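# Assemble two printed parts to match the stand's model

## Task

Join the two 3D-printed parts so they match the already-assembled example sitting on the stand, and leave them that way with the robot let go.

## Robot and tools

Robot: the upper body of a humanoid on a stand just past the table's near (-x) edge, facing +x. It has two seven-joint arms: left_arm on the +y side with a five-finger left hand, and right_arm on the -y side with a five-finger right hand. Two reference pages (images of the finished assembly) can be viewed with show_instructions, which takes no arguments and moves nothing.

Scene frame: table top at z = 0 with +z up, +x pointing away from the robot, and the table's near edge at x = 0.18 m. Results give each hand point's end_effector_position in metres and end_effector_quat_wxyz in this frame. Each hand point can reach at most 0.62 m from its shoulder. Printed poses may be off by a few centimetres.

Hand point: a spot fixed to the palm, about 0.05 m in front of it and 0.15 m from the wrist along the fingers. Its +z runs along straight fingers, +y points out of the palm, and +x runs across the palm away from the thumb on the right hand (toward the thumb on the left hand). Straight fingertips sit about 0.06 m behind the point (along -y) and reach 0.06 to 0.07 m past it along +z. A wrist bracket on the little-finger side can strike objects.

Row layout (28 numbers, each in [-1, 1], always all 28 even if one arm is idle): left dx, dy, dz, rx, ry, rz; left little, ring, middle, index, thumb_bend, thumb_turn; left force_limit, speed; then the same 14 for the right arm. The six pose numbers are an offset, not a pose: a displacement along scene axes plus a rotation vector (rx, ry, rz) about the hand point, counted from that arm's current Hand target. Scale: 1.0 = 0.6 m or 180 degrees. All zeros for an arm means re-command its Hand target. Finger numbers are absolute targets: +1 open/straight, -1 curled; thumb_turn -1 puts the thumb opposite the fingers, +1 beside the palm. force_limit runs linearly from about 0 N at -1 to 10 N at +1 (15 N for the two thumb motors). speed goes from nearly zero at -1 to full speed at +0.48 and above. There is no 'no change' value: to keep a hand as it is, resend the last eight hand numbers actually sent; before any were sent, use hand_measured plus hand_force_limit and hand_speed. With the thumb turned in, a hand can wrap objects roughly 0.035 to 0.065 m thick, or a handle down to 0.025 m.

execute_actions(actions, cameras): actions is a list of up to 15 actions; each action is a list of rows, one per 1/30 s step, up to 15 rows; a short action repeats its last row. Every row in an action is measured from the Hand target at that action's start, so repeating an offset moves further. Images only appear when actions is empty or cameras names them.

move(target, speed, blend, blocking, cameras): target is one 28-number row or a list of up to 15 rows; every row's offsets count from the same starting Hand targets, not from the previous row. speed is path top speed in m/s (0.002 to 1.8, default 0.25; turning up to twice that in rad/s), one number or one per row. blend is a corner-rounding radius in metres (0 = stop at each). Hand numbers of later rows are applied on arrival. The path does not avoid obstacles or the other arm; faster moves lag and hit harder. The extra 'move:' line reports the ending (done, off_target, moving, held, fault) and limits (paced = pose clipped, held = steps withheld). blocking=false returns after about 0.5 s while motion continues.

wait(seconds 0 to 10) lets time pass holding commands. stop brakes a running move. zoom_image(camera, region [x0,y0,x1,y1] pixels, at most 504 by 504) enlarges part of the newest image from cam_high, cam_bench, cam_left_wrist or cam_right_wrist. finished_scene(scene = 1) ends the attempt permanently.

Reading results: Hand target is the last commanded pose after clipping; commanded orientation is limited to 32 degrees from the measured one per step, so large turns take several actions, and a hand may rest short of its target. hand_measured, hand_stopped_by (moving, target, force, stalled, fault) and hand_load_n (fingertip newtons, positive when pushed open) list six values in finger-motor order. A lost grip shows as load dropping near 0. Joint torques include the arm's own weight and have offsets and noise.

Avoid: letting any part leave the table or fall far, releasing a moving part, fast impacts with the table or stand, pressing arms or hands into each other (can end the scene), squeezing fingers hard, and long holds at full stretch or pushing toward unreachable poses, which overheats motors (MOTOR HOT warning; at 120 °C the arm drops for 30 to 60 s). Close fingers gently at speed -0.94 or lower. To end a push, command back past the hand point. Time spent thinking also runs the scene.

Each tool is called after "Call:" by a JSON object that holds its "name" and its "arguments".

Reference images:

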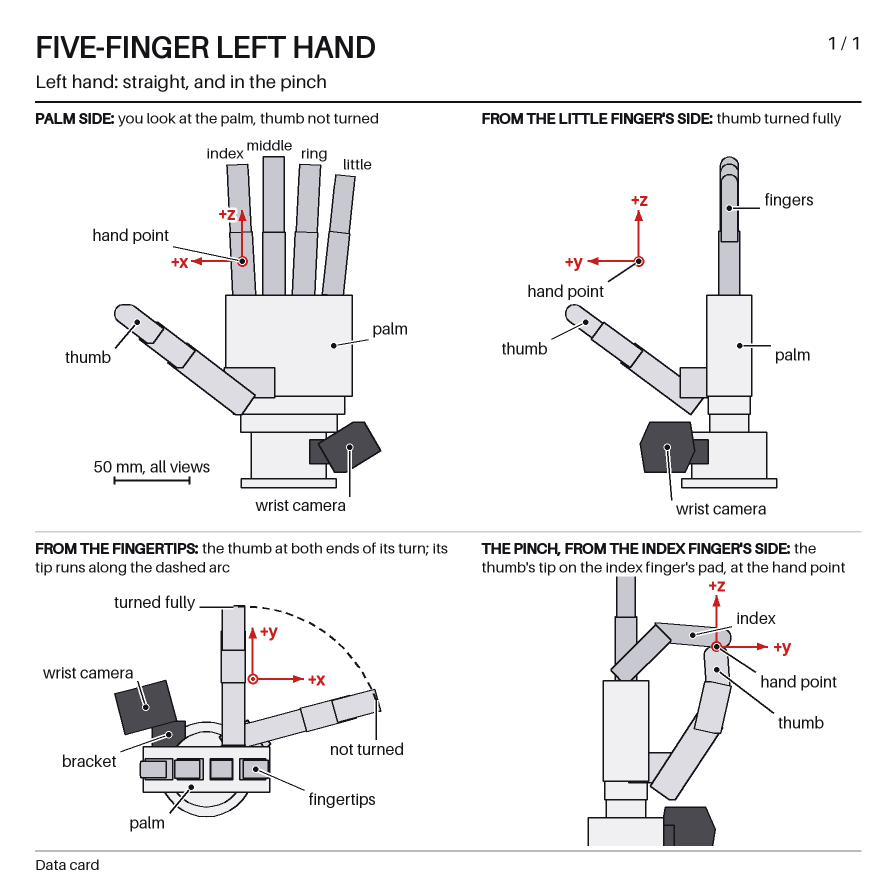

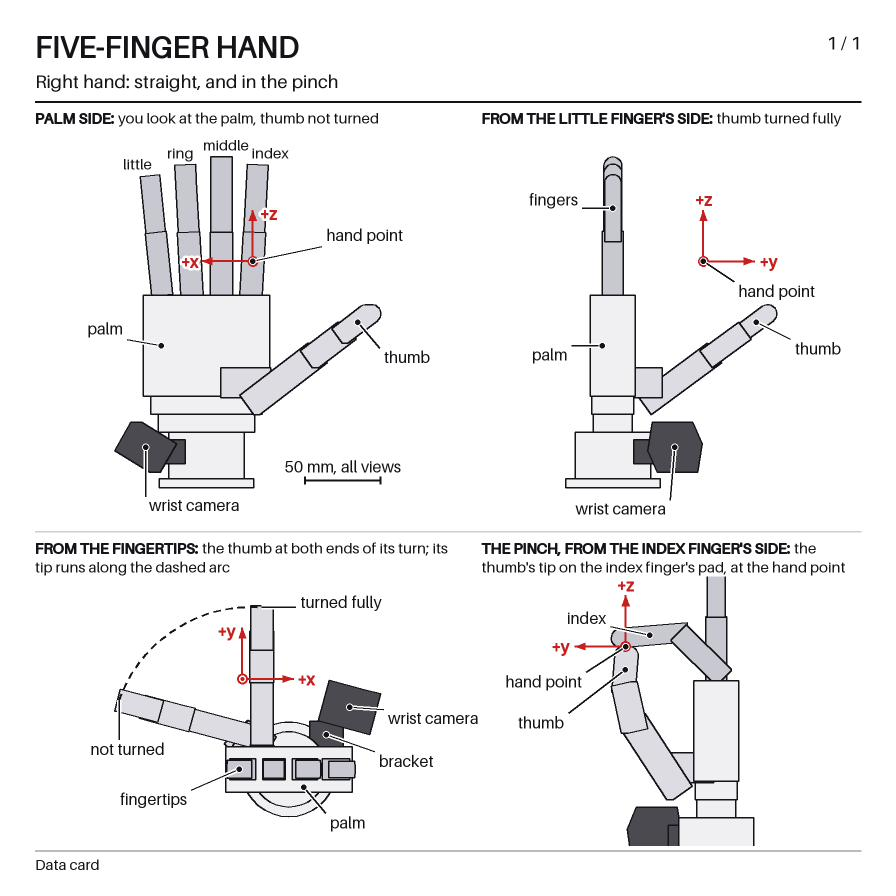

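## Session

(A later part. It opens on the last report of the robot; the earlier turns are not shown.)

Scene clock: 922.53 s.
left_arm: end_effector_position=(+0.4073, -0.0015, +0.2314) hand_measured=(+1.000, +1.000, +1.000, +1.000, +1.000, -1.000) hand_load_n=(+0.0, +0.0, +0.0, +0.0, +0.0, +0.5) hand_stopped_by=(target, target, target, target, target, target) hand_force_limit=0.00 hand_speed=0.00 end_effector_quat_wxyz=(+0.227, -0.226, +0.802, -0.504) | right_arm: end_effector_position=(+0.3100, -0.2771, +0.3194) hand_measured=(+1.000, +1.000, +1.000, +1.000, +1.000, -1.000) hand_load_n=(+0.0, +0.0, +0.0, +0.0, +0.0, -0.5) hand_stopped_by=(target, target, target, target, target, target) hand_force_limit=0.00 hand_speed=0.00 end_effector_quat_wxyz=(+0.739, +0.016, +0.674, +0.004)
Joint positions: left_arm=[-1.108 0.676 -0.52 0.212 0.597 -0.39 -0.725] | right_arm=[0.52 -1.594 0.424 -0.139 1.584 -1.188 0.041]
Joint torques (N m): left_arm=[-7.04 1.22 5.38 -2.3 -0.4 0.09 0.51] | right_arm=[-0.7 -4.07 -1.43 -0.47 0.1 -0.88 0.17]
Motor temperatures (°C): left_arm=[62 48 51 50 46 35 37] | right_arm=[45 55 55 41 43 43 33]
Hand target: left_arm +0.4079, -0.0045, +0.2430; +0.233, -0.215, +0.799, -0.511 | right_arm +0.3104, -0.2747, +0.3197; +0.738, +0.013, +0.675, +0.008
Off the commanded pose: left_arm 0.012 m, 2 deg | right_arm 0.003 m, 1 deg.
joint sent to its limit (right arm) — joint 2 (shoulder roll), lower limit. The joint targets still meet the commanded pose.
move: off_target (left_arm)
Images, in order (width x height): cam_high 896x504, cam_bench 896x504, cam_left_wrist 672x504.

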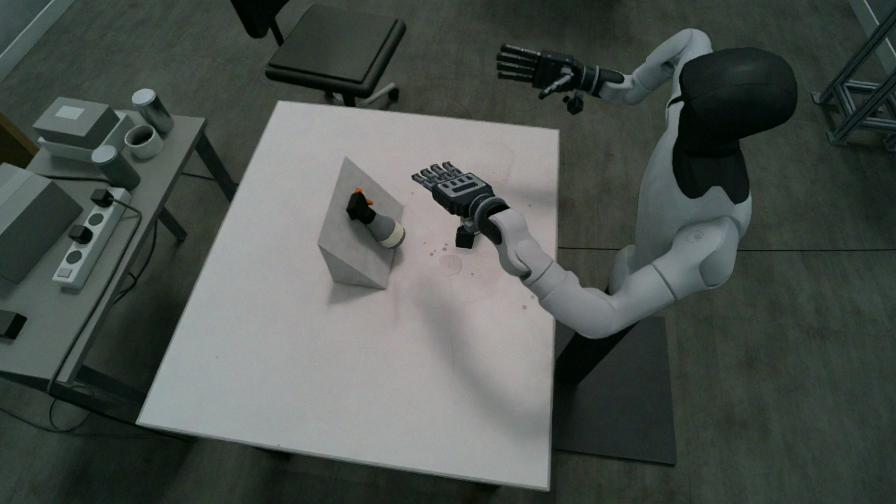

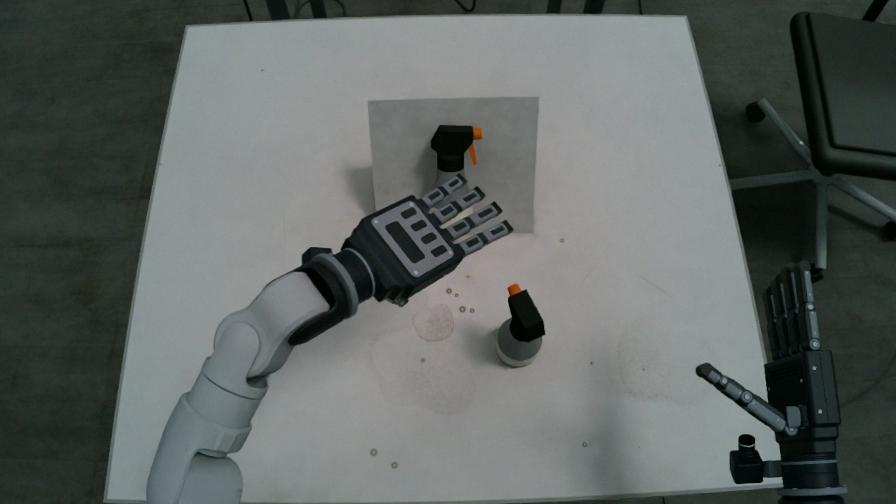

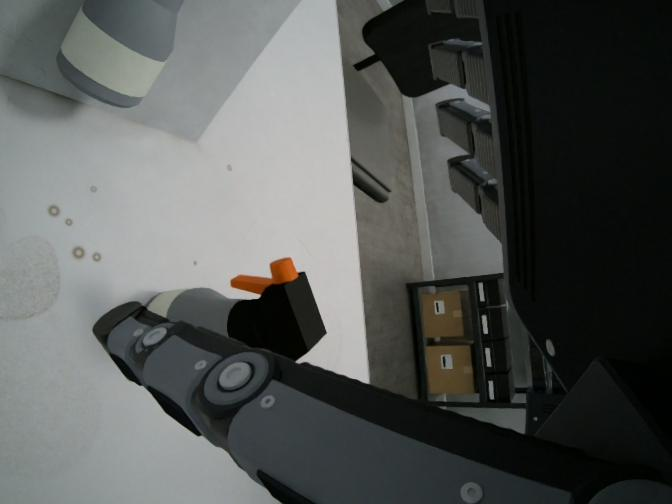

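Call:
{"name": "zoom_image", "arguments": {"camera": "cam_left_wrist", "region": [130, 230, 350, 380]}}

Call:
{"name": "move", "arguments": {"target": [-0.1,0.25,0.1,0,0,0,1,1,1,1,1,-1,0,0,0,0,0,0,0,0,1,1,1,1,1,-1,0,0], "speed": 0.2, "cameras": ["cam_bench","cam_left_wrist","cam_high"]}}

Call:
{"name": "zoom_image", "arguments": {"camera": "cam_high", "region": [420, 150, 540, 270]}}

Scaled by 2.291 from the camera's 672x504 image, which has a finer 960x720 frame.

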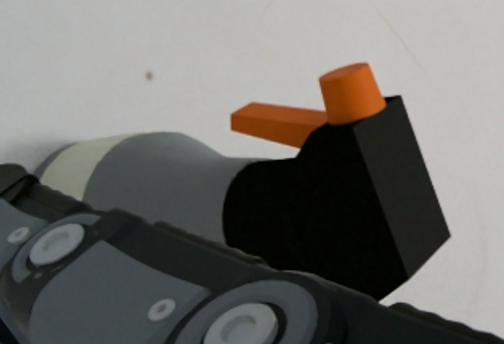

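Scene clock: 928.33 s.
left_arm: end_effector_position=(+0.3492, +0.1427, +0.3067) hand_measured=(+1.000, +1.000, +1.000, +1.000, +1.000, -1.000) hand_load_n=(+0.0, -0.5, +0.0, +0.0, +0.0, +0.0) hand_stopped_by=(target, target, target, target, target, target) hand_force_limit=0.00 hand_speed=0.00 end_effector_quat_wxyz=(+0.239, -0.208, +0.797, -0.514) | right_arm: end_effector_position=(+0.3100, -0.2771, +0.3194) hand_measured=(+1.000, +1.000, +1.000, +1.000, +1.000, -1.000) hand_load_n=(+0.0, +0.0, +0.0, +0.0, +0.5, +0.0) hand_stopped_by=(target, target, target, target, target, target) hand_force_limit=0.00 hand_speed=0.00 end_effector_quat_wxyz=(+0.739, +0.016, +0.674, +0.004)
Joint positions: left_arm=[-0.922 1.315 -0.245 0.238 0.033 -0.867 -0.825] | right_arm=[0.52 -1.594 0.424 -0.139 1.584 -1.188 0.041]
Joint torques (N m): left_arm=[-3.26 3.14 4.29 -0.03 -0.95 0.12 0.5] | right_arm=[-0.68 -3.95 -1.14 -0.45 0.01 -0.9 0.11]
Motor temperatures (°C): left_arm=[62 48 52 50 46 35 36] | right_arm=[45 55 55 41 43 43 33]
Hand target: left_arm +0.3479, +0.1455, +0.3030; +0.233, -0.215, +0.799, -0.511 | right_arm +0.3104, -0.2747, +0.3197; +0.738, +0.013, +0.675, +0.008
Off the commanded pose: left_arm 0.005 m, 1 deg | right_arm 0.003 m, 1 deg.
joint sent to its limit (right arm) — joint 2 (shoulder roll), lower limit. The joint targets still meet the commanded pose.
move: off_target (left_arm)
Images, in order (width x height): cam_high 896x504, cam_bench 896x504, cam_left_wrist 672x504.

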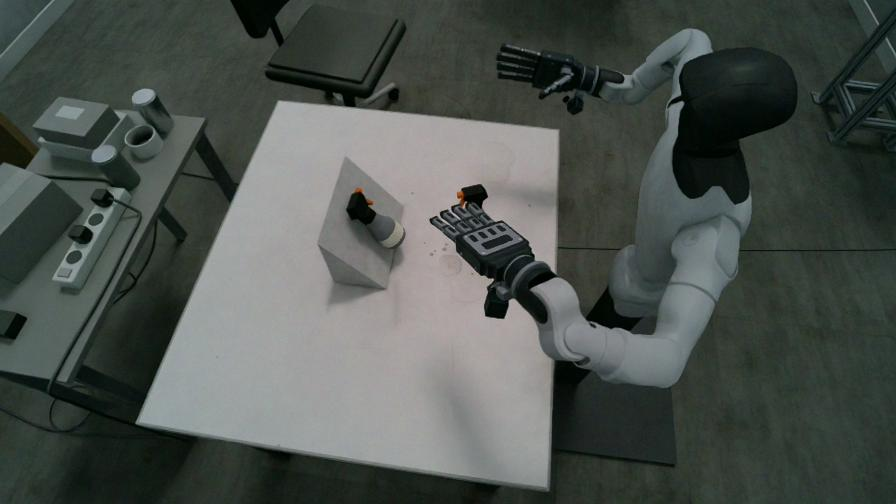

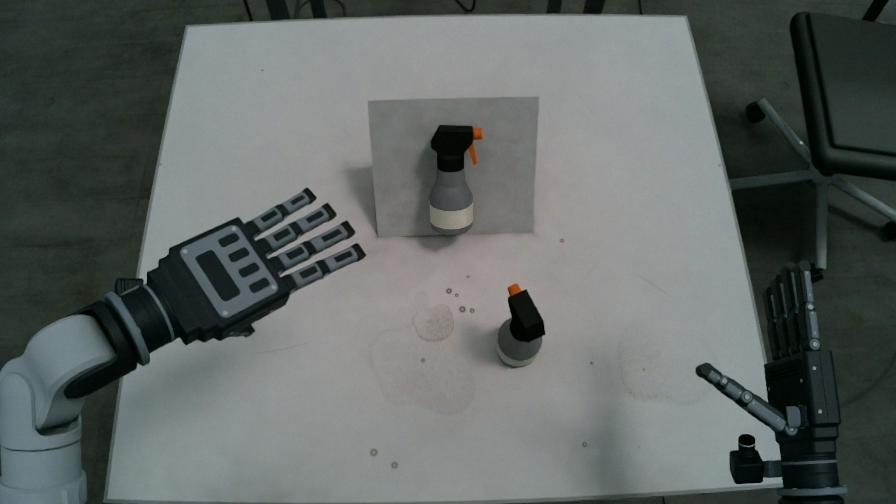

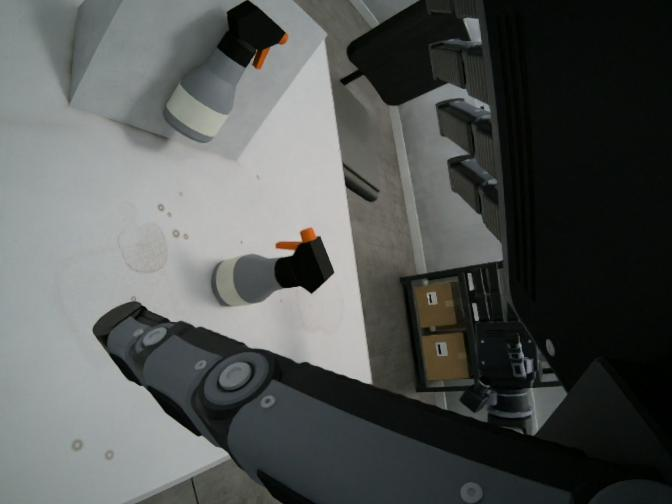

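Scaled by 4.200 from the camera's 896x504 image, which has a finer 1280x720 frame.

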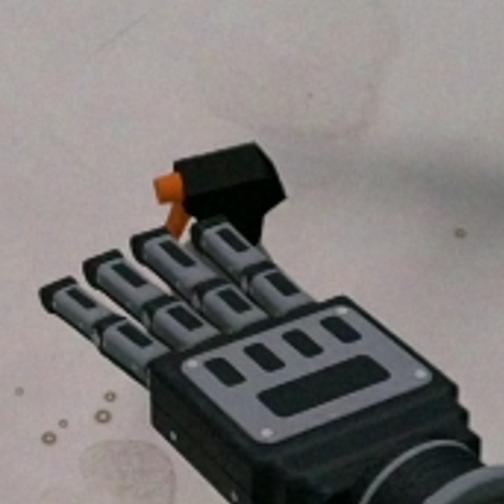

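Call:
{"name": "zoom_image", "arguments": {"camera": "cam_left_wrist", "region": [190, 210, 350, 330]}}

Call:
{"name": "zoom_image", "arguments": {"camera": "cam_left_wrist", "region": [150, 0, 310, 150]}}

Scaled by 3.150 from the camera's 672x504 image, which has a finer 960x720 frame.

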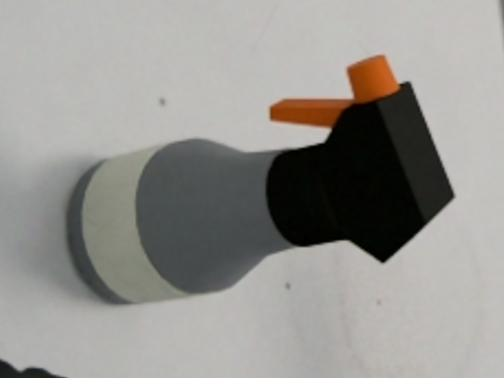

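Scaled by 3.150 from the camera's 672x504 image, which has a finer 960x720 frame.

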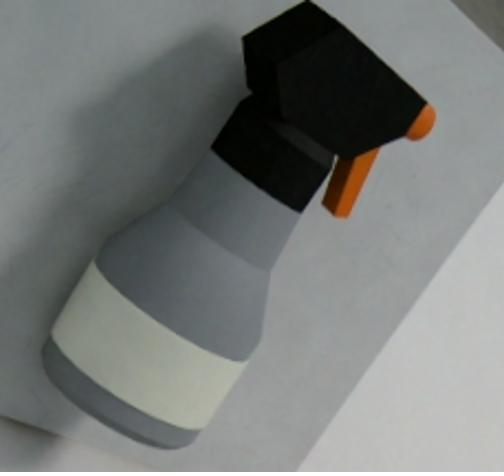

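Call:
{"name": "finished_scene", "arguments": {}}

The scene is finished: the task was done.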